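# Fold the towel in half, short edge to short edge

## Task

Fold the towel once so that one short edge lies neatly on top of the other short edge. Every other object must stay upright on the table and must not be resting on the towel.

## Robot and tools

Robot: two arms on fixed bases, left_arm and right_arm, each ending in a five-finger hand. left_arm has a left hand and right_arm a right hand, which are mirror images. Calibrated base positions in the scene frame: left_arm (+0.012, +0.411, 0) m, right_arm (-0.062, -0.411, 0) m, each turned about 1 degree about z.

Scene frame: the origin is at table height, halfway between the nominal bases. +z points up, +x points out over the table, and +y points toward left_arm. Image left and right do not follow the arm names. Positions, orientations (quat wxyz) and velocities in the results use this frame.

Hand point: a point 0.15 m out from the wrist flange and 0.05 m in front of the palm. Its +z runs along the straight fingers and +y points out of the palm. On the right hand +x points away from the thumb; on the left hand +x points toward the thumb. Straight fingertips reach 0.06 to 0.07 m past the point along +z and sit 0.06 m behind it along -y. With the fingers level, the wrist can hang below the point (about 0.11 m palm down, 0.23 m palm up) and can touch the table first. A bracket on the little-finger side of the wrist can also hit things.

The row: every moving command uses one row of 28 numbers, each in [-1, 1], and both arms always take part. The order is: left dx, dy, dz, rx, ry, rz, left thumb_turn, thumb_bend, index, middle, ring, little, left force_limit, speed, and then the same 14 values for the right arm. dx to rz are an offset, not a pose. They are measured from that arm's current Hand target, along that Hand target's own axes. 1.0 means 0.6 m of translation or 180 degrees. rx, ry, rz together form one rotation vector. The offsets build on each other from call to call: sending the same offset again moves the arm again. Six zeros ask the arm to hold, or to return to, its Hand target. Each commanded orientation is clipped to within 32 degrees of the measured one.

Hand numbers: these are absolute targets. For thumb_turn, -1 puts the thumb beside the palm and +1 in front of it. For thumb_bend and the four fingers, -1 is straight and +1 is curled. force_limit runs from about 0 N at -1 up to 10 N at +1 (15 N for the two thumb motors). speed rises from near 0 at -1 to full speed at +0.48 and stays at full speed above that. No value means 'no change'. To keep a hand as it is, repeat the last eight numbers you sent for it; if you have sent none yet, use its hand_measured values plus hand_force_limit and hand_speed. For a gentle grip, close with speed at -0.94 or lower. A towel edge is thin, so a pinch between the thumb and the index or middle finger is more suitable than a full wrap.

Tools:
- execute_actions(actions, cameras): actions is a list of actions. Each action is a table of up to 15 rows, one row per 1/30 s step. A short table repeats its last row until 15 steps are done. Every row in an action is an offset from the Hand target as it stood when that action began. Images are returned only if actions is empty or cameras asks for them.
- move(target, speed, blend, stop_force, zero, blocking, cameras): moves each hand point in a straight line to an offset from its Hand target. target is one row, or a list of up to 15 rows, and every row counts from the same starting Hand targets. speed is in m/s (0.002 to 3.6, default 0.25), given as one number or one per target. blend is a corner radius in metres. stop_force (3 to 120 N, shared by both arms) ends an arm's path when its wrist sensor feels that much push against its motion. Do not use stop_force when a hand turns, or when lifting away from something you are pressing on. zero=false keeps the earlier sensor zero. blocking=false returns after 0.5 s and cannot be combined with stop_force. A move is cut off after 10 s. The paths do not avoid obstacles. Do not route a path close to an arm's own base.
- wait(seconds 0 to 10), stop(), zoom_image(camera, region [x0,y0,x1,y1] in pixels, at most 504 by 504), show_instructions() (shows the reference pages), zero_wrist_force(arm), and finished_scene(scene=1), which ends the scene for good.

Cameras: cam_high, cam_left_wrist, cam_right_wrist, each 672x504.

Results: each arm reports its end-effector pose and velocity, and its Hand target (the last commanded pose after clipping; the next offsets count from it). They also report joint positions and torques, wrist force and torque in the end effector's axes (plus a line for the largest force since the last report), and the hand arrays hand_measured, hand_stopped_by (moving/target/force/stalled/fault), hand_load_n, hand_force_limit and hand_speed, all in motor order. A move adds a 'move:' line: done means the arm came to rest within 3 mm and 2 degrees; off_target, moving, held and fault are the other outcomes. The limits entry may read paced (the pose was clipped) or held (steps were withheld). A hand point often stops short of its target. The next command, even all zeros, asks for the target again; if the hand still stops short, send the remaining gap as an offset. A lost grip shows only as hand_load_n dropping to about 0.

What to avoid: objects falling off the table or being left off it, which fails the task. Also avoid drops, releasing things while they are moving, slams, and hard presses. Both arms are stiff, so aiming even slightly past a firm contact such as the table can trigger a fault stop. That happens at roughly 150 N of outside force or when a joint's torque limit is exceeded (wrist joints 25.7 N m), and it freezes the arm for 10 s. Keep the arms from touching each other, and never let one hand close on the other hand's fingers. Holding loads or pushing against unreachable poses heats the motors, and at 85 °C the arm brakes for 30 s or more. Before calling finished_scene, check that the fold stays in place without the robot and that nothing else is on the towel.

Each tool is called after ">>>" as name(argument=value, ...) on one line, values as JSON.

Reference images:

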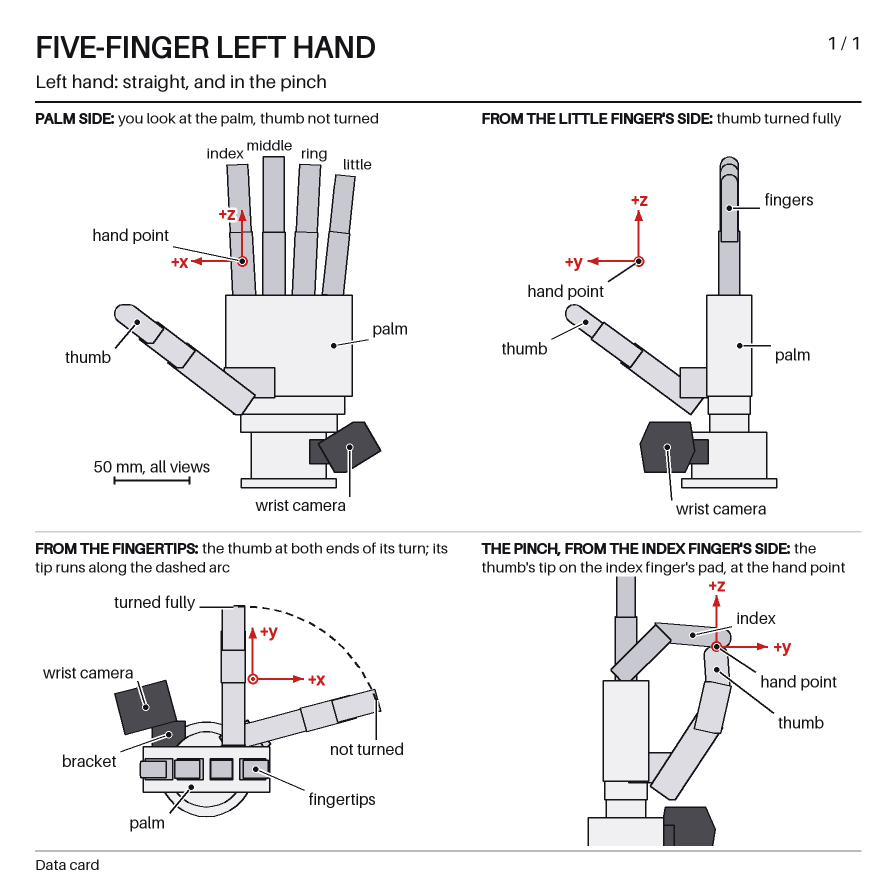

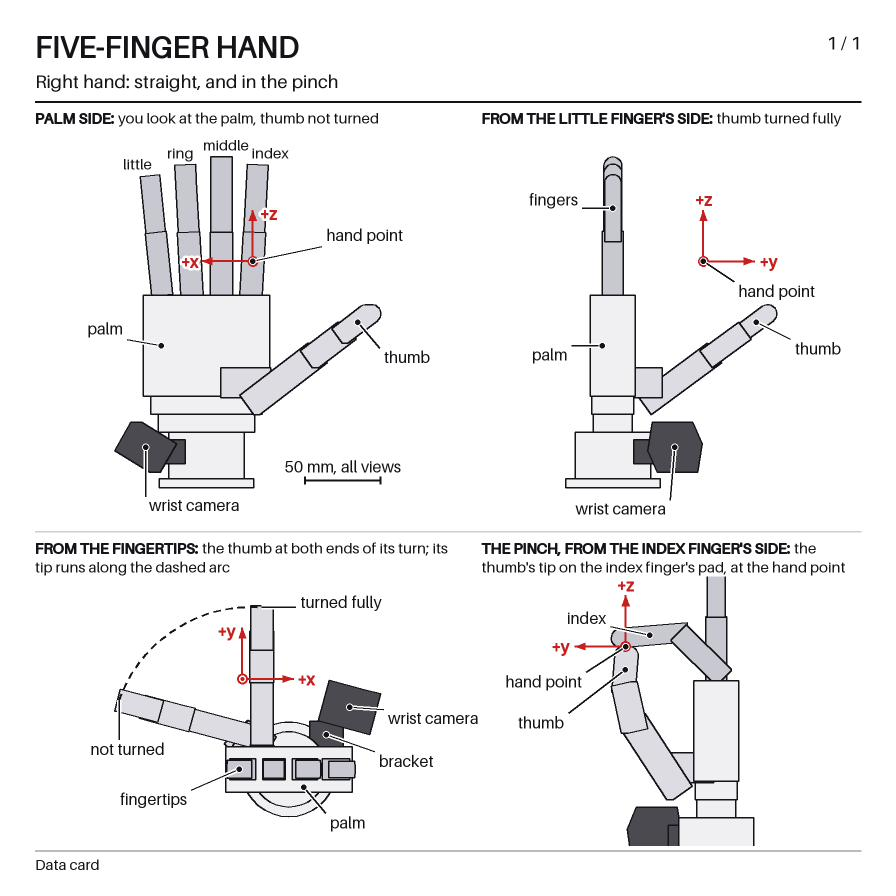

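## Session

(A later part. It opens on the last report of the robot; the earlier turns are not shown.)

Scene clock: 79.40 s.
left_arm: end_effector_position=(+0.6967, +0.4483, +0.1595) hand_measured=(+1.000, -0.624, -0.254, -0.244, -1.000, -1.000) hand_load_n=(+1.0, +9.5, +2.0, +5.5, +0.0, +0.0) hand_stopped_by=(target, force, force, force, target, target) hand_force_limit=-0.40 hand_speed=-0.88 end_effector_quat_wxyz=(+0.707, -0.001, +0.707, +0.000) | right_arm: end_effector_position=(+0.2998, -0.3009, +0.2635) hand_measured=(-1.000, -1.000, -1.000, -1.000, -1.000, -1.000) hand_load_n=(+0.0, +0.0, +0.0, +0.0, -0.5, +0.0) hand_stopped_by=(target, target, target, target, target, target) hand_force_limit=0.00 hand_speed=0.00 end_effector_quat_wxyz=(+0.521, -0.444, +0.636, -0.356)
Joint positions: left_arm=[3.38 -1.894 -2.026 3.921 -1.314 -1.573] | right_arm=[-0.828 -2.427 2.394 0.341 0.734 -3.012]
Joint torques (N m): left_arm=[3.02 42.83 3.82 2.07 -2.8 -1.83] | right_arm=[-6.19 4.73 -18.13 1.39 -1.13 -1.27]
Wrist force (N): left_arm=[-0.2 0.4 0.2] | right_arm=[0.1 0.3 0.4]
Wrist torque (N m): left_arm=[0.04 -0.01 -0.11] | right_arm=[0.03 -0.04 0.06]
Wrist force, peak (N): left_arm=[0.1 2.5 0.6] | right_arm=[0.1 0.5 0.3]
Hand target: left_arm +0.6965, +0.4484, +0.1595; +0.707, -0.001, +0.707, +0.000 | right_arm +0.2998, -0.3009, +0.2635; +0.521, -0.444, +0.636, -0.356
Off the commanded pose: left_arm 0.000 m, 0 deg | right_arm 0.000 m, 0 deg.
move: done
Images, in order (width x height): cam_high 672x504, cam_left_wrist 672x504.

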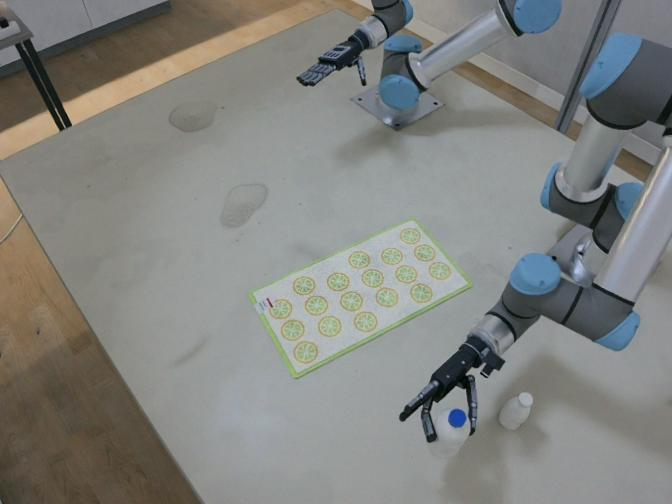

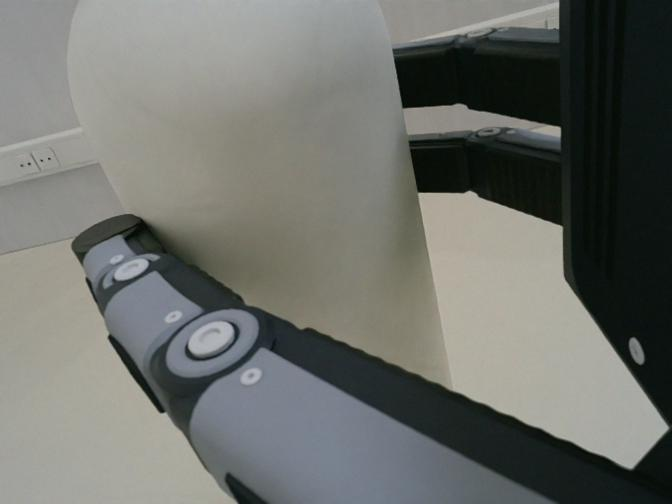

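>>> move(target=[0.0333, -0.0667, 0.025, 0, 0, 0, 1, 0.6, 0.7, 0.7, -1, -1, -0.4, -0.88, 0, 0, 0, 0, 0, 0, -1, -1, -1, -1, -1, -1, 0, 0], cameras=[], speed=0.15)

>>> move(target=[0.126, 0, 0, 0, 0, 0, 1, 0.6, 0.7, 0.7, -1, -1, -0.4, -0.88, 0, 0, 0, 0, 0, 0, -1, -1, -1, -1, -1, -1, 0, 0], cameras=["cam_high", "cam_left_wrist"], speed=0.04, stop_force=3)

Scene clock: 80.93 s.
left_arm: end_effector_position=(+0.7117, +0.4084, +0.1396) hand_measured=(+1.000, -0.624, -0.254, -0.244, -1.000, -1.000) hand_load_n=(+1.5, +10.0, +2.0, +6.0, +0.0, +0.0) hand_stopped_by=(target, force, force, force, target, target) hand_force_limit=-0.40 hand_speed=-0.88 end_effector_quat_wxyz=(+0.707, -0.001, +0.707, +0.000) | right_arm: end_effector_position=(+0.2998, -0.3009, +0.2635) hand_measured=(-1.000, -1.000, -1.000, -1.000, -1.000, -1.000) hand_load_n=(-0.5, +0.0, +0.0, +0.0, +0.0, +0.0) hand_stopped_by=(target, target, target, target, target, target) hand_force_limit=0.00 hand_speed=0.00 end_effector_quat_wxyz=(+0.521, -0.444, +0.636, -0.356)
Joint positions: left_arm=[3.281 -1.967 -1.986 3.953 -1.414 -1.573] | right_arm=[-0.828 -2.427 2.394 0.341 0.734 -3.012]
Joint torques (N m): left_arm=[-1.93 45.48 1.36 0.11 1.94 0.06] | right_arm=[-5.96 4.26 -18.54 1.5 -1.11 -1.23]
Wrist force (N): left_arm=[-0.4 0.5 0.5] | right_arm=[-0.1 0.3 0.1]
Wrist torque (N m): left_arm=[-0.01 0.07 -0.11] | right_arm=[0.05 -0.01 0.04]
Wrist force, peak (N): left_arm=[-0.4 1.5 0.8] | right_arm=[0.6 -0.2 0.4]
Hand target: left_arm +0.7116, +0.4084, +0.1396; +0.707, -0.001, +0.707, +0.000 | right_arm +0.2998, -0.3009, +0.2635; +0.521, -0.444, +0.636, -0.356
Off the commanded pose: left_arm 0.000 m, 0 deg | right_arm 0.000 m, 0 deg.
move: done
No camera images: "cameras" was empty.

Scene clock: 84.20 s.
left_arm: end_effector_position=(+0.7116, +0.4082, +0.0649) hand_measured=(+1.000, -0.624, -0.254, -0.244, -1.000, -1.000) hand_load_n=(+0.5, +10.0, +3.0, +5.0, +0.0, +0.0) hand_stopped_by=(target, force, force, force, target, target) hand_force_limit=-0.40 hand_speed=-0.88 end_effector_quat_wxyz=(+0.707, -0.001, +0.707, +0.000) | right_arm: end_effector_position=(+0.2998, -0.3009, +0.2635) hand_measured=(-1.000, -1.000, -1.000, -1.000, -1.000, -1.000) hand_load_n=(+0.0, +0.0, +0.0, +0.0, +0.0, +0.0) hand_stopped_by=(target, target, target, target, target, target) hand_force_limit=0.00 hand_speed=0.00 end_effector_quat_wxyz=(+0.521, -0.444, +0.636, -0.356)
Joint positions: left_arm=[3.28 -2.119 -2.021 4.14 -1.414 -1.572] | right_arm=[-0.828 -2.427 2.394 0.341 0.734 -3.012]
Joint torques (N m): left_arm=[-5.58 52.37 25.57 3.03 -0.47 -0.69] | right_arm=[-5.71 4.02 -17.83 1.5 -1.11 -1.3]
Wrist force (N): left_arm=[-0.2 0.2 0.8] | right_arm=[0.2 0.0 0.2]
Wrist torque (N m): left_arm=[-0.04 0.03 -0.07] | right_arm=[0.00 -0.05 0.05]
Wrist force, peak (N): left_arm=[-7.1 0.1 0.1] | right_arm=[0.2 0.4 -0.3]
Hand target: left_arm +0.7116, +0.4082, +0.0649; +0.707, -0.001, +0.707, +0.000 (not the last commanded pose) | right_arm +0.2998, -0.3009, +0.2635; +0.521, -0.444, +0.636, -0.356
Off the commanded pose: left_arm 0.001 m, 0 deg | right_arm 0.000 m, 0 deg.
move: contact (left_arm)
Images, in order (width x height): cam_high 672x504, cam_left_wrist 672x504.

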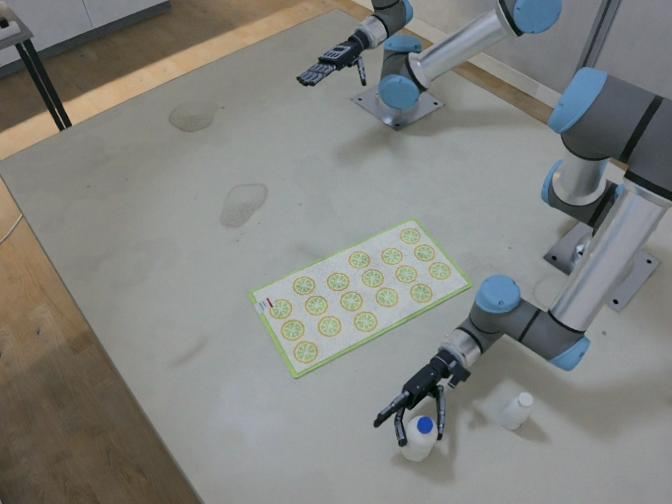

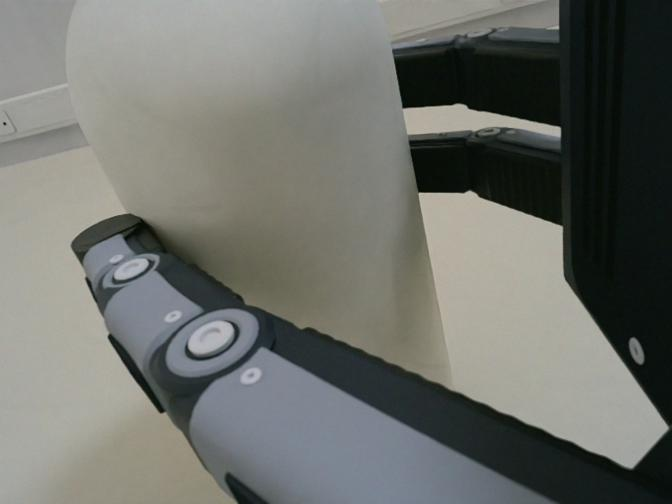

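>>> move(target=[0, 0, 0, 0, 0, 0, 1, -1, -1, -1, -1, -1, -0.4, -0.85, 0, 0, 0, 0, 0, 0, -1, -1, -1, -1, -1, -1, 0, 0], cameras=["cam_left_wrist"])

>>> zoom_image(camera="cam_left_wrist", region=[0, 0, 504, 504])

Scene clock: 86.57 s.
left_arm: end_effector_position=(+0.7116, +0.4082, +0.0649) hand_measured=(+1.000, -1.000, -1.000, -1.000, -1.000, -1.000) hand_load_n=(+0.5, +0.0, +0.0, +0.0, +0.0, +0.0) hand_stopped_by=(target, target, target, target, target, target) hand_force_limit=-0.40 hand_speed=-0.85 end_effector_quat_wxyz=(+0.707, -0.001, +0.707, +0.000) | right_arm: end_effector_position=(+0.2998, -0.3009, +0.2635) hand_measured=(-1.000, -1.000, -1.000, -1.000, -1.000, -1.000) hand_load_n=(-0.5, +0.0, +0.0, +0.0, +0.0, +0.0) hand_stopped_by=(target, target, target, target, target, target) hand_force_limit=0.00 hand_speed=0.00 end_effector_quat_wxyz=(+0.521, -0.444, +0.636, -0.356)
Joint positions: left_arm=[3.28 -2.119 -2.021 4.14 -1.414 -1.573] | right_arm=[-0.828 -2.427 2.394 0.341 0.734 -3.012]
Joint torques (N m): left_arm=[-0.19 49.05 23.29 1.68 2.23 -1.87] | right_arm=[-6.08 4.9 -18.17 1.36 -1.15 -1.34]
Wrist force (N): left_arm=[-0.7 0.4 0.7] | right_arm=[0.3 -0.1 0.0]
Wrist torque (N m): left_arm=[-0.01 0.05 -0.07] | right_arm=[0.01 -0.06 0.06]
Wrist force, peak (N): left_arm=[-0.8 0.5 1.1] | right_arm=[0.2 -0.3 0.5]
Hand target: left_arm +0.7116, +0.4082, +0.0649; +0.707, -0.001, +0.707, +0.000 | right_arm +0.2998, -0.3009, +0.2635; +0.521, -0.444, +0.636, -0.356
Off the commanded pose: left_arm 0.000 m, 0 deg | right_arm 0.000 m, 0 deg.
move: done
Images, in order (width x height): cam_left_wrist 672x504.

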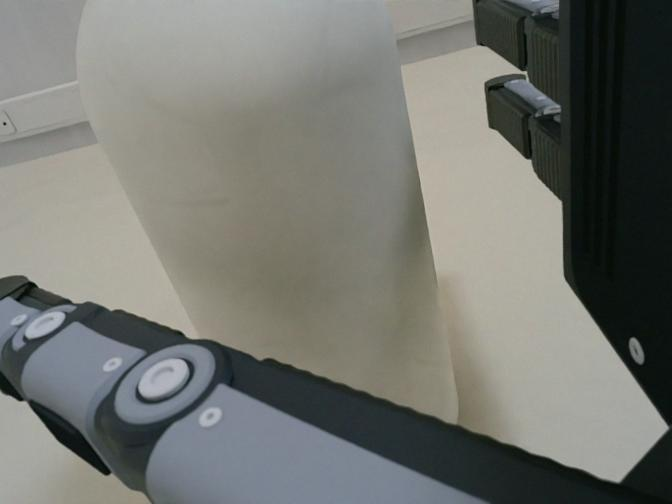

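Scaled by 1.000.

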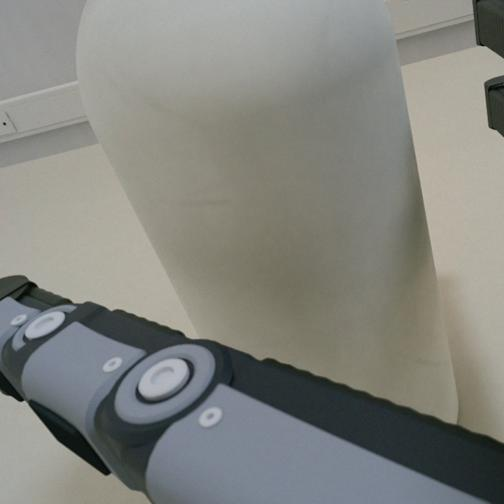

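>>> move(target=[[-0.4, 0, 0, 0, 0, 0, 1, -1, -1, -1, -1, -1, -0.4, 0, 0, 0, 0, 0, 0, 0, -1, -1, -1, -1, -1, -1, 0, 0],[-0.2583, -0.23, -0.62, 0.0523, 0.3891, -0.3151, 1, -1, -1, -1, -1, -1, -0.4, 0, -0.4235, 0.2533, -0.0622, -0.2086, -0.1274, -0.1964, -1, -1, -1, -1, -1, -1, 0, 0]], cameras=["all"], speed=[0.25, 0.3], blend=[0.02, 0])

Scene clock: 99.53 s.
left_arm: end_effector_position=(+0.3398, +0.2701, +0.2199) hand_measured=(+1.000, -1.000, -1.000, -1.000, -1.000, -1.000) hand_load_n=(+0.0, +0.0, +0.0, +0.0, +0.0, +0.0) hand_stopped_by=(target, target, target, target, target, target) hand_force_limit=-0.40 hand_speed=0.00 end_effector_quat_wxyz=(+0.109, -0.263, +0.885, -0.368) | right_arm: end_effector_position=(+0.2496, -0.0100, +0.2200) hand_measured=(-1.000, -1.000, -1.000, -1.000, -1.000, -1.000) hand_load_n=(+0.0, +0.0, +0.0, -0.5, +0.0, +0.0) hand_stopped_by=(target, target, target, target, target, target) hand_force_limit=0.00 hand_speed=0.00 end_effector_quat_wxyz=(-0.336, +0.812, -0.441, +0.183)
Joint positions: left_arm=[3.577 -1.518 -1.976 2.045 -0.791 -1.744] | right_arm=[0.604 -1.495 1.69 0.59 1.575 -3.138]
Joint torques (N m): left_arm=[-6.4 29 26.61 -2.98 -1.44 -0.92] | right_arm=[1.67 -19.19 -24.9 -0.95 -0.05 1.48]
Wrist force (N): left_arm=[0.8 0.2 1.1] | right_arm=[0.6 0.0 0.0]
Wrist torque (N m): left_arm=[-0.01 0.03 0.06] | right_arm=[0.04 -0.17 0.03]
Wrist force, peak (N): left_arm=[-1.8 0.0 1.7] | right_arm=[-0.1 -0.1 1.0]
Hand target: left_arm +0.3397, +0.2700, +0.2200; +0.109, -0.263, +0.885, -0.368 | right_arm +0.2496, -0.0099, +0.2200; -0.336, +0.812, -0.441, +0.183
Off the commanded pose: left_arm 0.000 m, 0 deg | right_arm 0.000 m, 0 deg.
move: done

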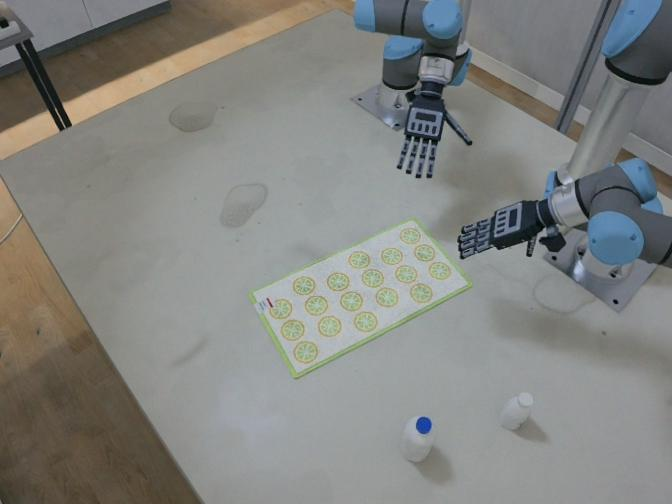

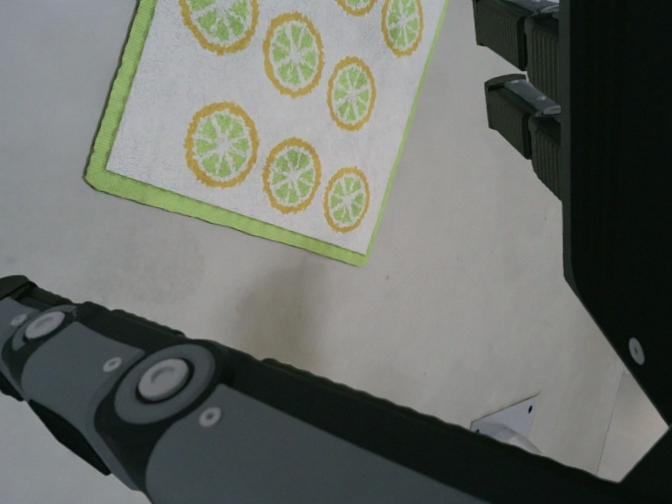

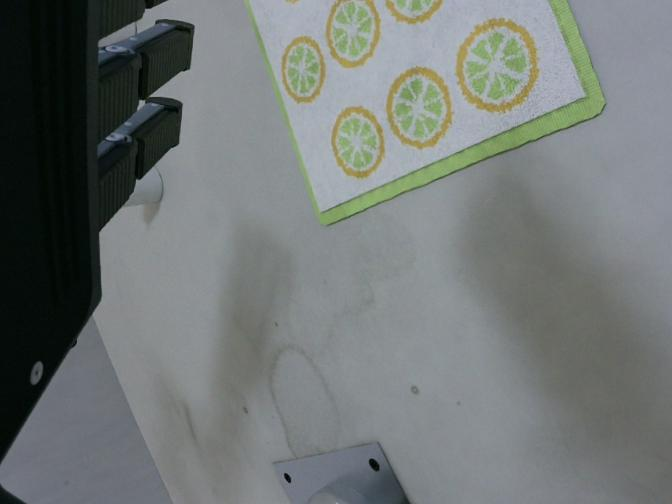

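>>> move(target=[0.0538, 0.1522, 0.2015, 0, 0, 0, 1, -1, 0, 0, 1, 1, -0.4, 0.4, 0.0208, 0.152, 0.2017, 0, 0, 0, 1, -1, 0, 0, 1, 1, -0.4, 0.4], cameras=["all"], speed=0.15)

Scene clock: 103.03 s.
left_arm: end_effector_position=(+0.3241, +0.2346, +0.0700) hand_measured=(+1.000, -1.000, +0.000, +0.000, +1.000, +1.000) hand_load_n=(+0.0, +0.0, +0.0, +0.0, +0.0, +0.0) hand_stopped_by=(target, target, target, target, target, target) hand_force_limit=-0.40 hand_speed=0.40 end_effector_quat_wxyz=(+0.109, -0.263, +0.885, -0.368) | right_arm: end_effector_position=(+0.2741, -0.0090, +0.0700) hand_measured=(+1.000, -1.000, +0.000, +0.000, +1.000, +1.000) hand_load_n=(+0.0, +0.0, +0.0, +0.0, +0.0, +0.0) hand_stopped_by=(target, target, target, target, target, target) hand_force_limit=-0.40 hand_speed=0.40 end_effector_quat_wxyz=(-0.336, +0.812, -0.441, +0.183)
Joint positions: left_arm=[3.466 -1.686 -2.225 2.568 -0.811 -1.895] | right_arm=[0.57 -1.321 1.899 0.208 1.551 -3.162]
Joint torques (N m): left_arm=[6.54 26.33 22.46 -1.15 1.83 1.11] | right_arm=[5.58 -28.28 -20.32 -0.41 0.92 1.46]
Wrist force (N): left_arm=[0.8 0.1 1.0] | right_arm=[0.3 0.4 0.6]
Wrist torque (N m): left_arm=[-0.01 0.04 -0.07] | right_arm=[0.09 -0.15 0.09]
Wrist force, peak (N): left_arm=[1.4 1.2 2.1] | right_arm=[0.4 1.2 1.4]
Hand target: left_arm +0.3242, +0.2347, +0.0700; +0.109, -0.263, +0.885, -0.368 | right_arm +0.2742, -0.0089, +0.0699; -0.336, +0.812, -0.441, +0.183
Off the commanded pose: left_arm 0.000 m, 0 deg | right_arm 0.000 m, 0 deg.
move: done

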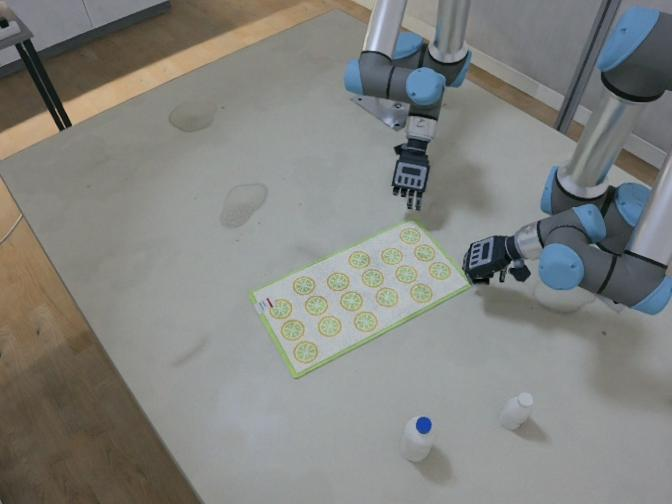

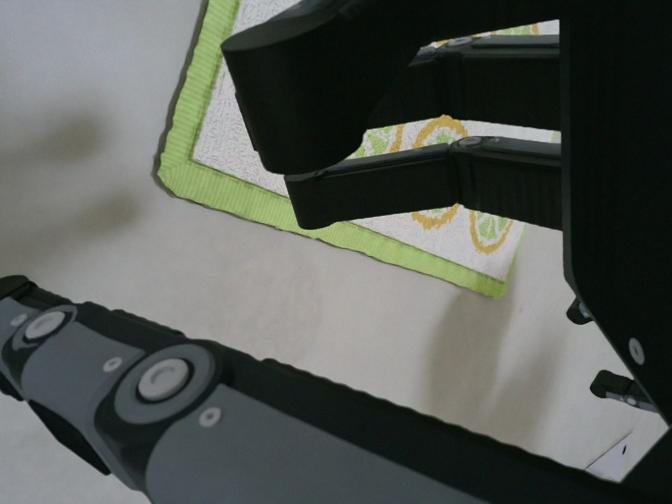

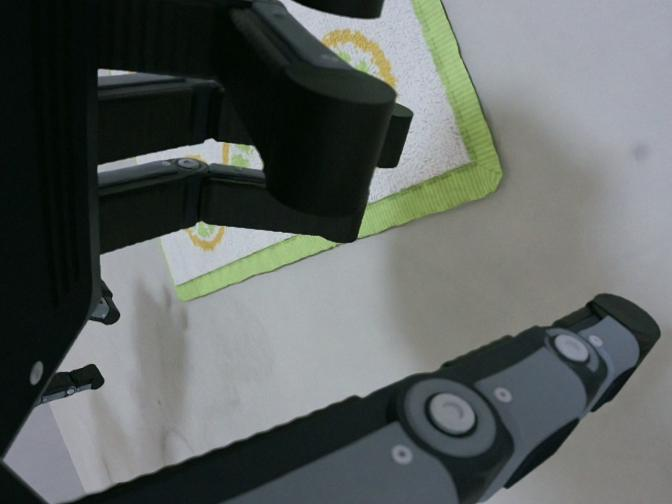

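>>> move(target=[0, 0, 0, 0, 0, 0, 1, -0.4, 0, 0, 1, 1, -0.4, 0.4, 0, 0, 0, 0, 0, 0, 1, -0.4, 0, 0, 1, 1, -0.4, 0.4], cameras=["all"], speed=0.15)

>>> zoom_image(camera="cam_high", region=[370, 170, 550, 320])

Scene clock: 104.60 s.
left_arm: end_effector_position=(+0.3242, +0.2347, +0.0700) hand_measured=(+1.000, -0.400, +0.000, +0.000, +1.000, +1.000) hand_load_n=(+0.0, +0.0, +0.0, +0.0, -0.5, +0.0) hand_stopped_by=(target, target, target, target, target, target) hand_force_limit=-0.40 hand_speed=0.40 end_effector_quat_wxyz=(+0.109, -0.263, +0.885, -0.368) | right_arm: end_effector_position=(+0.2742, -0.0089, +0.0699) hand_measured=(+1.000, -0.400, +0.000, +0.000, +1.000, +1.000) hand_load_n=(+0.5, +0.0, +0.0, +0.0, +0.0, +0.0) hand_stopped_by=(target, target, target, target, target, target) hand_force_limit=-0.40 hand_speed=0.40 end_effector_quat_wxyz=(-0.336, +0.812, -0.441, +0.183)
Joint positions: left_arm=[3.466 -1.686 -2.225 2.568 -0.811 -1.895] | right_arm=[0.57 -1.321 1.899 0.207 1.551 -3.162]
Joint torques (N m): left_arm=[6.63 31.42 25.28 -1.03 3.55 -0.47] | right_arm=[5.73 -20.76 -13.25 -1.7 1.15 1.51]
Wrist force (N): left_arm=[1.2 0.4 1.3] | right_arm=[0.4 0.1 0.6]
Wrist torque (N m): left_arm=[0.02 -0.01 -0.06] | right_arm=[0.05 -0.16 0.08]
Wrist force, peak (N): left_arm=[1.0 0.2 1.5] | right_arm=[0.4 0.0 0.9]
Hand target: left_arm +0.3242, +0.2347, +0.0700; +0.109, -0.263, +0.885, -0.368 | right_arm +0.2742, -0.0089, +0.0699; -0.336, +0.812, -0.441, +0.183
Off the commanded pose: left_arm 0.000 m, 0 deg | right_arm 0.000 m, 0 deg.
move: done

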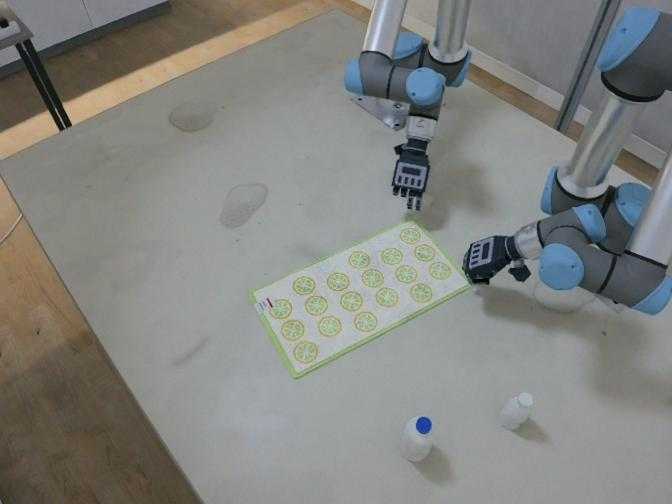

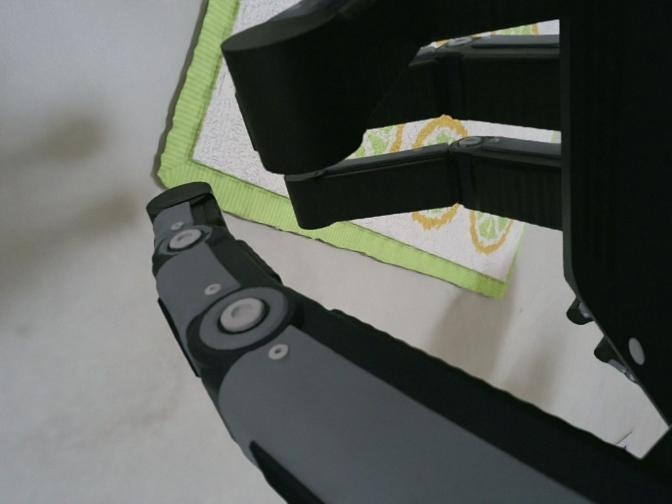

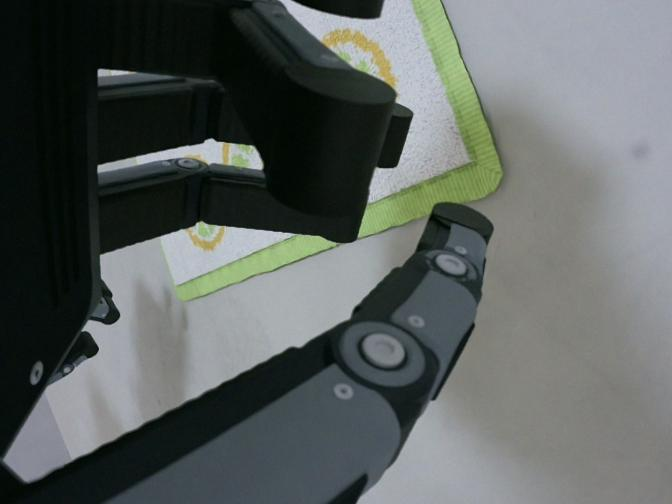

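Scaled by 2.800 from the camera's 672x504 image, which has a finer 960x720 frame.

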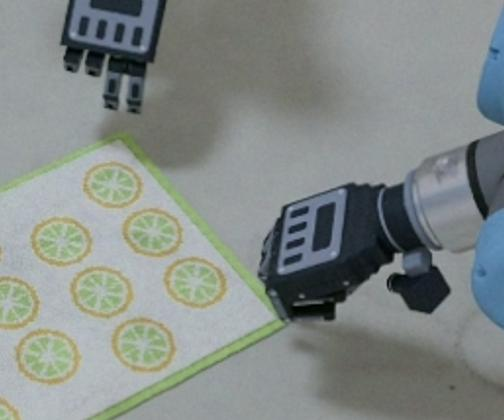

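>>> move(target=[0, 0, 0, 0, 0, 0, 1, -0.4, 0, 0, 1, 1, -0.4, 0.4, 0.01, 0.0648, 0.0648, 0, 0, 0, 1, -0.4, 0, 0, 1, 1, -0.4, 0.4], cameras=["all"], speed=0.03, stop_force=3)

>>> zoom_image(camera="cam_high", region=[370, 170, 550, 320])

Scene clock: 107.63 s.
left_arm: end_effector_position=(+0.3242, +0.2347, +0.0700) hand_measured=(+1.000, -0.400, +0.000, +0.000, +1.000, +1.000) hand_load_n=(+0.0, +0.0, +0.0, +0.0, +0.0, +0.0) hand_stopped_by=(target, target, target, target, target, target) hand_force_limit=-0.40 hand_speed=0.40 end_effector_quat_wxyz=(+0.109, -0.263, +0.885, -0.368) | right_arm: end_effector_position=(+0.2767, -0.0129, +0.0270) hand_measured=(+1.000, -0.400, +0.000, +0.000, +1.000, +1.000) hand_load_n=(+0.0, +0.0, +0.0, -1.0, +0.0, +0.0) hand_stopped_by=(target, target, target, target, target, target) hand_force_limit=-0.40 hand_speed=0.40 end_effector_quat_wxyz=(-0.336, +0.812, -0.441, +0.183)
Joint positions: left_arm=[3.466 -1.686 -2.225 2.568 -0.811 -1.895] | right_arm=[0.557 -1.26 1.951 0.094 1.542 -3.171]
Joint torques (N m): left_arm=[6.22 31.5 24.02 -1.89 3.15 -1.31] | right_arm=[4.67 -26.2 -21.4 -1.65 1.31 1.55]
Wrist force (N): left_arm=[0.8 0.1 1.2] | right_arm=[0.4 -1.5 -1.5]
Wrist torque (N m): left_arm=[-0.01 0.04 -0.08] | right_arm=[0.12 -0.14 0.07]
Wrist force, peak (N): left_arm=[1.1 0.5 1.4] | right_arm=[0.8 -4.9 -6.1]
Hand target: left_arm +0.3242, +0.2347, +0.0700; +0.109, -0.263, +0.885, -0.368 | right_arm +0.2767, -0.0129, +0.0270; -0.336, +0.812, -0.441, +0.183 (not the last commanded pose)
Off the commanded pose: left_arm 0.000 m, 0 deg | right_arm 0.012 m, 0 deg.
move: contact (right_arm)

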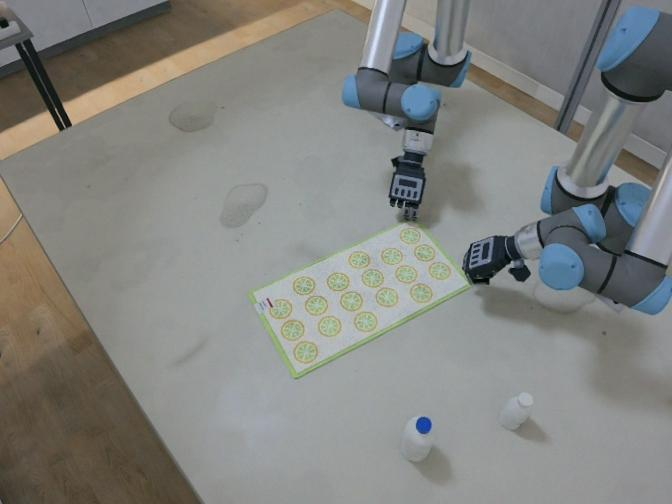

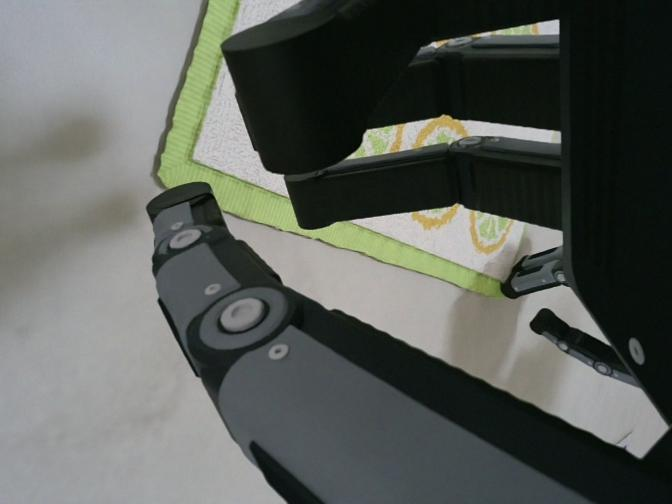

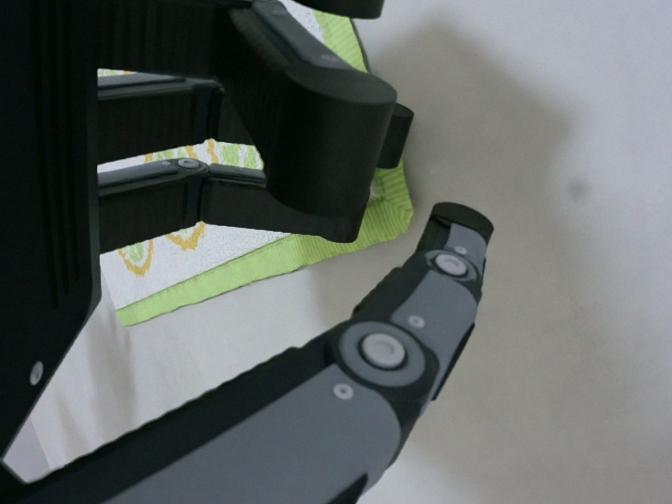

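Scaled by 2.800 from the camera's 672x504 image, which has a finer 960x720 frame.

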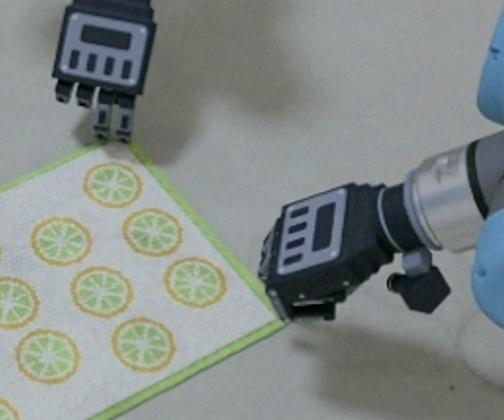

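>>> move(target=[0, -0.0047, 0.0283, 0.1111, 0, 0, 1, -0.4, 0, 0, 1, 1, -0.4, 0.4, 0, -0.0447, -0.033, 0.1111, 0, 0, 1, -0.4, 0, 0, 1, 1, -0.4, 0.4], cameras=["all"], speed=0.1)

Scene clock: 112.30 s.
left_arm: end_effector_position=(+0.3317, +0.2229, +0.0600) hand_measured=(+1.000, -0.400, +0.000, +0.000, +1.000, +1.000) hand_load_n=(+0.0, +0.0, +0.0, +0.0, +0.0, +0.5) hand_stopped_by=(target, target, target, target, target, target) hand_force_limit=-0.40 hand_speed=0.40 end_effector_quat_wxyz=(+0.153, -0.240, +0.808, -0.516) | right_arm: end_effector_position=(+0.2809, -0.0102, +0.0600) hand_measured=(+1.000, -0.400, +0.000, +0.000, +1.000, +1.000) hand_load_n=(+0.0, +0.5, +0.0, +0.0, +0.0, +0.5) hand_stopped_by=(target, target, target, target, target, target) hand_force_limit=-0.40 hand_speed=0.40 end_effector_quat_wxyz=(-0.472, +0.741, -0.402, +0.256)
Joint positions: left_arm=[3.713 -1.862 -2.396 2.659 -0.435 -1.54] | right_arm=[0.548 -1.432 2.201 -0.332 1.525 -3.163]
Joint torques (N m): left_arm=[-6.76 31.43 18.75 -3.21 -0.61 -1.21] | right_arm=[-3.26 -13.31 -21.18 0.46 -0.24 0.13]
Wrist force (N): left_arm=[0.4 0.1 1.5] | right_arm=[0.1 -0.1 0.1]
Wrist torque (N m): left_arm=[-0.07 0.00 -0.06] | right_arm=[0.02 -0.10 -0.04]
Wrist force, peak (N): left_arm=[0.9 0.2 1.8] | right_arm=[0.3 -2.0 -1.6]
Hand target: left_arm +0.3318, +0.2229, +0.0600; +0.153, -0.240, +0.808, -0.516 | right_arm +0.2809, -0.0102, +0.0599; -0.472, +0.741, -0.402, +0.256
Off the commanded pose: left_arm 0.000 m, 0 deg | right_arm 0.000 m, 0 deg.
move: done

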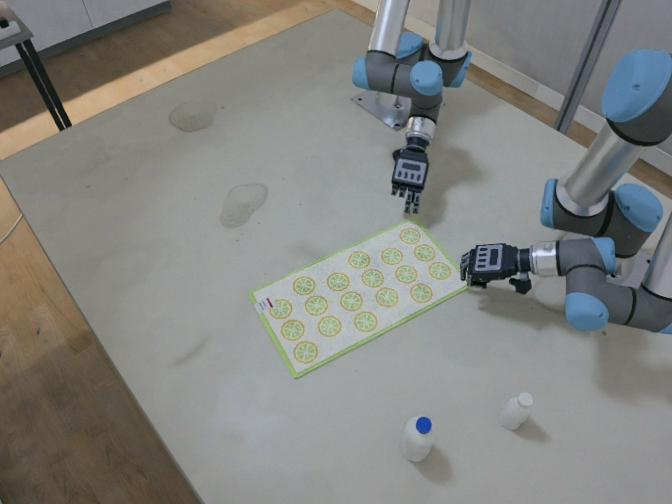

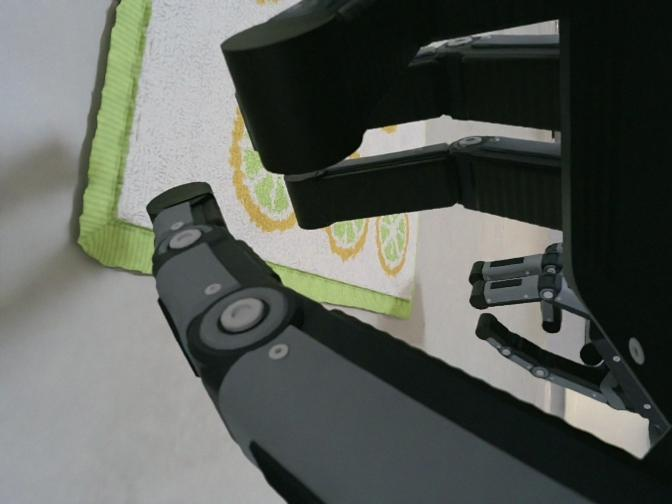

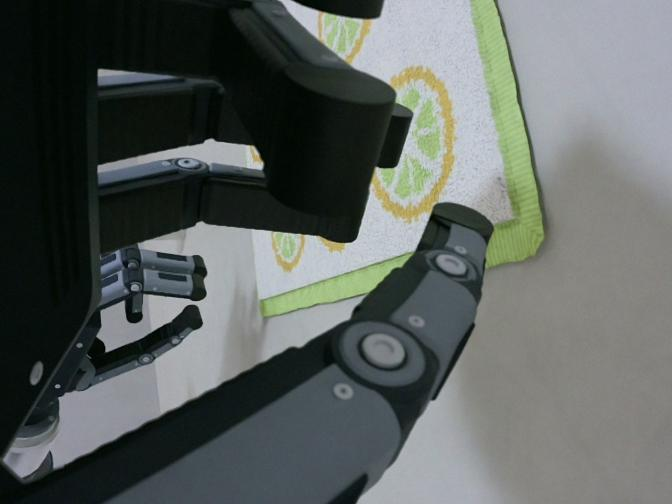

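>>> move(target=[0, 0.0648, -0.0028, 0, 0, 0, 1, -0.4, 0, 0, 1, 1, -0.4, 0.4, -0.0075, 0.0578, 0.0122, 0, 0, 0, 1, -0.4, 0, 0, 1, 1, -0.4, 0.4], cameras=["all"], speed=0.08)

>>> zoom_image(camera="cam_high", region=[370, 170, 550, 320])

Scene clock: 116.07 s.
left_arm: end_effector_position=(+0.3220, +0.2379, +0.0255) hand_measured=(+1.000, -0.400, +0.000, +0.000, +1.000, +1.000) hand_load_n=(+0.0, +0.0, +0.0, +0.0, +0.0, +0.0) hand_stopped_by=(target, target, target, target, target, target) hand_force_limit=-0.40 hand_speed=0.40 end_effector_quat_wxyz=(+0.153, -0.240, +0.808, -0.516) | right_arm: end_effector_position=(+0.2716, -0.0108, +0.0254) hand_measured=(+1.000, -0.400, +0.000, +0.000, +1.000, +1.000) hand_load_n=(+0.0, +0.0, +0.0, +0.0, +0.0, +0.0) hand_stopped_by=(target, target, target, target, target, target) hand_force_limit=-0.40 hand_speed=0.40 end_effector_quat_wxyz=(-0.472, +0.741, -0.402, +0.256)
Joint positions: left_arm=[3.807 -2.027 -2.446 2.675 -0.447 -1.32] | right_arm=[0.562 -1.369 2.251 -0.445 1.538 -3.157]
Joint torques (N m): left_arm=[-3.84 26.05 15.4 -2.84 4.05 0] | right_arm=[-7.11 -29.38 -20.49 0.48 -1.04 -0.94]
Wrist force (N): left_arm=[0.7 0.5 1.4] | right_arm=[0.3 0.1 0.1]
Wrist torque (N m): left_arm=[0.00 -0.02 -0.06] | right_arm=[0.05 -0.11 -0.02]
Wrist force, peak (N): left_arm=[0.2 1.4 1.6] | right_arm=[0.2 -0.8 0.0]
Hand target: left_arm +0.3220, +0.2379, +0.0254; +0.153, -0.240, +0.808, -0.516 | right_arm +0.2717, -0.0108, +0.0254; -0.472, +0.741, -0.402, +0.256
Off the commanded pose: left_arm 0.000 m, 0 deg | right_arm 0.000 m, 0 deg.
move: done

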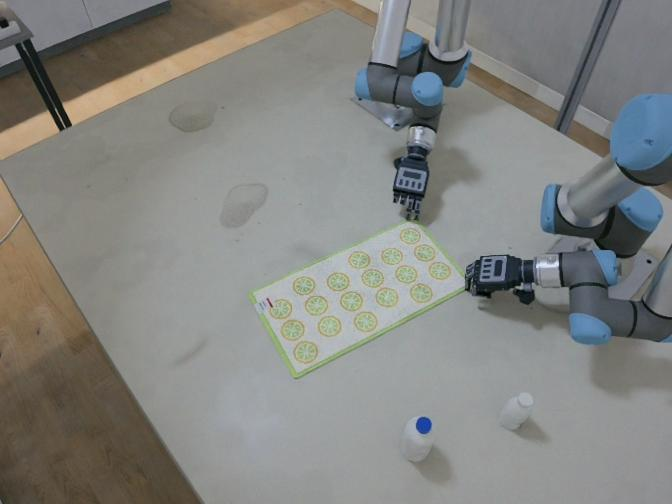

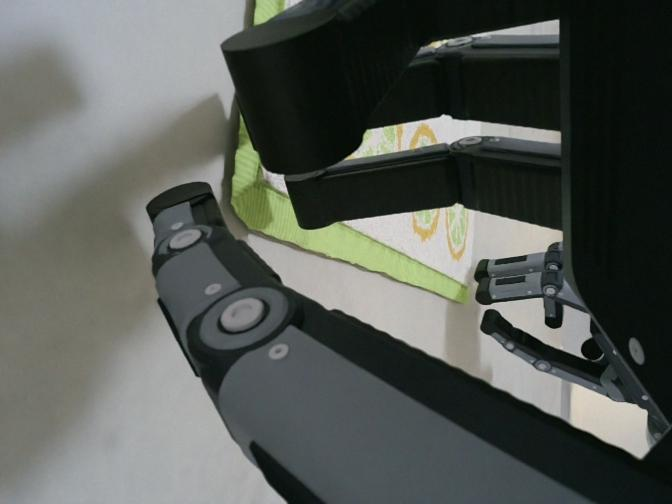

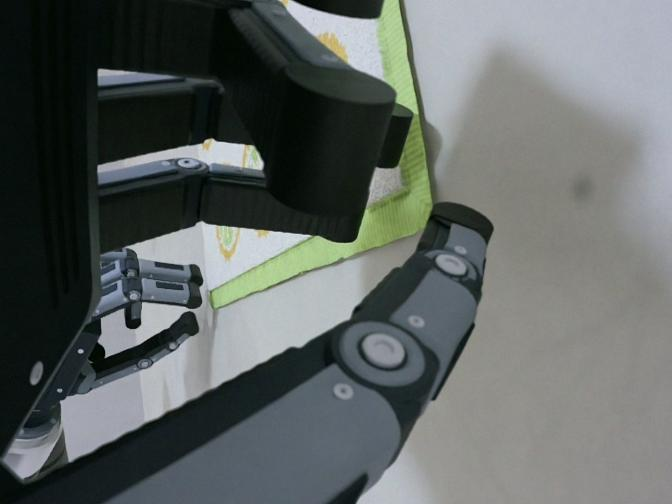

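Scaled by 2.800 from the camera's 672x504 image, which has a finer 960x720 frame.

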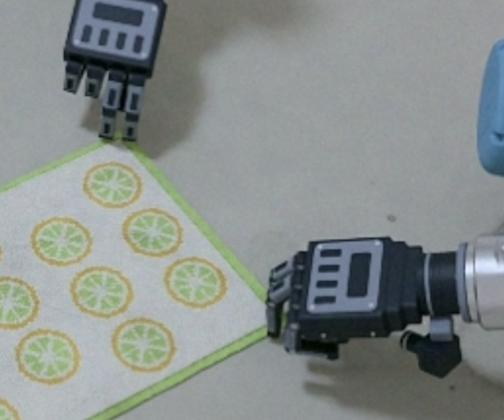

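>>> move(target=[0.005, -0.012, 0.0257, 0, 0, 0, 1, -0.6, 0, 0, 1, 1, -0.4, 0.4, 0, -0.0085, 0.0182, 0, 0, 0, 1, -0.6, 0, 0, 1, 1, -0.4, 0.4], cameras=["cam_left_wrist", "cam_right_wrist"], speed=0.05)

>>> move(target=[0, 0.0182, 0.0085, 0, 0, 0, 1, -0.6, 0, 0, 1, 1, -0.4, 0.4, 0, 0.0182, 0.0085, 0, 0, 0, 1, -0.6, 0, 0, 1, 1, -0.4, 0.4], cameras=["cam_left_wrist", "cam_right_wrist"], speed=0.015, stop_force=3)

Scene clock: 118.33 s.
left_arm: end_effector_position=(+0.3289, +0.2220, +0.0255) hand_measured=(+1.000, -0.600, +0.000, +0.000, +1.000, +1.000) hand_load_n=(+0.0, +0.0, +0.0, +0.0, +0.0, +0.0) hand_stopped_by=(target, target, target, target, target, target) hand_force_limit=-0.40 hand_speed=0.40 end_effector_quat_wxyz=(+0.153, -0.240, +0.808, -0.516) | right_arm: end_effector_position=(+0.2818, -0.0042, +0.0254) hand_measured=(+1.000, -0.600, +0.000, +0.000, +1.000, +1.000) hand_load_n=(+0.0, +0.0, +0.0, +0.0, +0.5, +0.0) hand_stopped_by=(target, target, target, target, target, target) hand_force_limit=-0.40 hand_speed=0.40 end_effector_quat_wxyz=(-0.472, +0.741, -0.402, +0.256)
Joint positions: left_arm=[3.717 -1.973 -2.417 2.78 -0.435 -1.528] | right_arm=[0.563 -1.346 2.22 -0.437 1.539 -3.157]
Joint torques (N m): left_arm=[2.69 10.69 -9.67 -3.21 -1.12 -1.14] | right_arm=[4.07 -34.36 -7.58 -2.36 0.87 1.31]
Wrist force (N): left_arm=[0.8 0.1 1.5] | right_arm=[0.3 0.3 -0.1]
Wrist torque (N m): left_arm=[-0.05 -0.08 -0.19] | right_arm=[0.08 -0.11 -0.01]
Wrist force, peak (N): left_arm=[0.8 0.0 2.0] | right_arm=[0.6 -0.2 0.2]
Hand target: left_arm +0.3288, +0.2220, +0.0255; +0.153, -0.240, +0.808, -0.516 | right_arm +0.2818, -0.0042, +0.0254; -0.472, +0.741, -0.402, +0.256
Off the commanded pose: left_arm 0.000 m, 0 deg | right_arm 0.000 m, 0 deg.
move: done
Images, in order (width x height): cam_left_wrist 672x504, cam_right_wrist 672x504.

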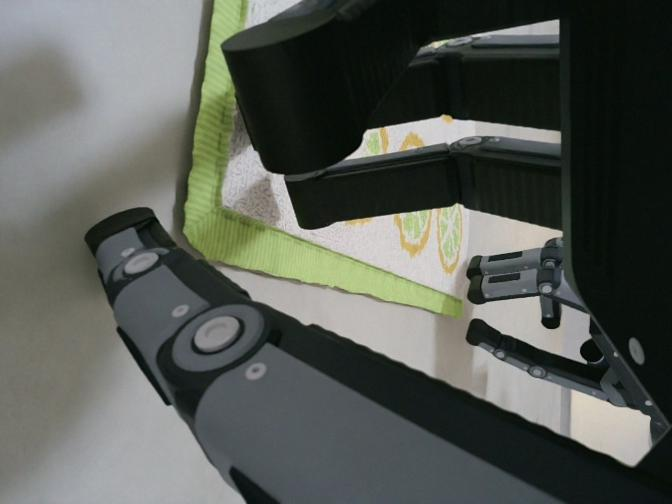

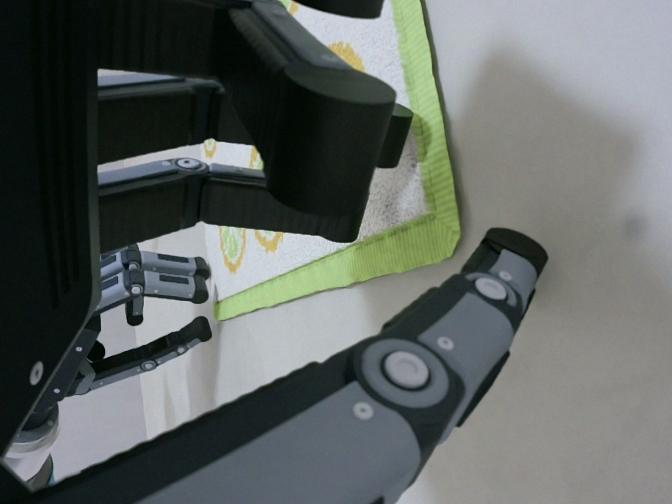

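Scene clock: 119.47 s.
left_arm: end_effector_position=(+0.3288, +0.2220, +0.0233) hand_measured=(+1.000, -0.600, +0.000, +0.000, +1.000, +1.000) hand_load_n=(+0.0, +0.0, +0.0, +0.0, +0.5, +0.0) hand_stopped_by=(target, target, target, target, target, target) hand_force_limit=-0.40 hand_speed=0.40 end_effector_quat_wxyz=(+0.153, -0.240, +0.808, -0.516) | right_arm: end_effector_position=(+0.2818, -0.0042, +0.0225) hand_measured=(+1.000, -0.600, +0.000, +0.000, +1.000, +1.000) hand_load_n=(+0.0, +0.0, +0.0, +0.0, +0.0, +0.5) hand_stopped_by=(target, target, target, target, target, target) hand_force_limit=-0.40 hand_speed=0.40 end_effector_quat_wxyz=(-0.472, +0.741, -0.402, +0.256)
Joint positions: left_arm=[3.717 -1.98 -2.418 2.788 -0.435 -1.528] | right_arm=[0.563 -1.339 2.222 -0.446 1.539 -3.157]
Joint torques (N m): left_arm=[0.02 36.14 15.45 -1.76 -1 0.07] | right_arm=[3.26 -32.81 -20.41 -1.57 0.28 0.93]
Wrist force (N): left_arm=[0.5 -2.2 0.7] | right_arm=[0.1 -2.5 -1.2]
Wrist torque (N m): left_arm=[-0.10 -0.07 -0.13] | right_arm=[0.08 -0.05 -0.09]
Wrist force, peak (N): left_arm=[0.8 -13.2 -6.9] | right_arm=[-0.1 -11.8 -12.4]
Hand target: left_arm +0.3288, +0.2220, +0.0233; +0.153, -0.240, +0.808, -0.516 (not the last commanded pose) | right_arm +0.2818, -0.0042, +0.0225; -0.472, +0.741, -0.402, +0.257 (not the last commanded pose)
Off the commanded pose: left_arm 0.010 m, 0 deg | right_arm 0.009 m, 0 deg.
move: contact (left_arm, right_arm)
Images, in order (width x height): cam_left_wrist 672x504, cam_right_wrist 672x504.

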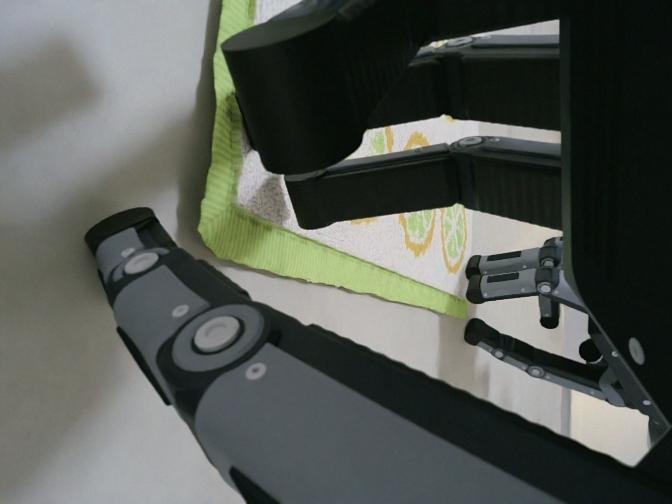

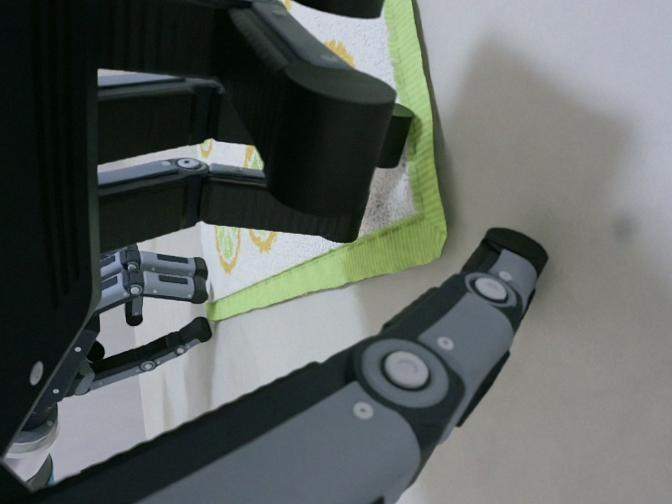

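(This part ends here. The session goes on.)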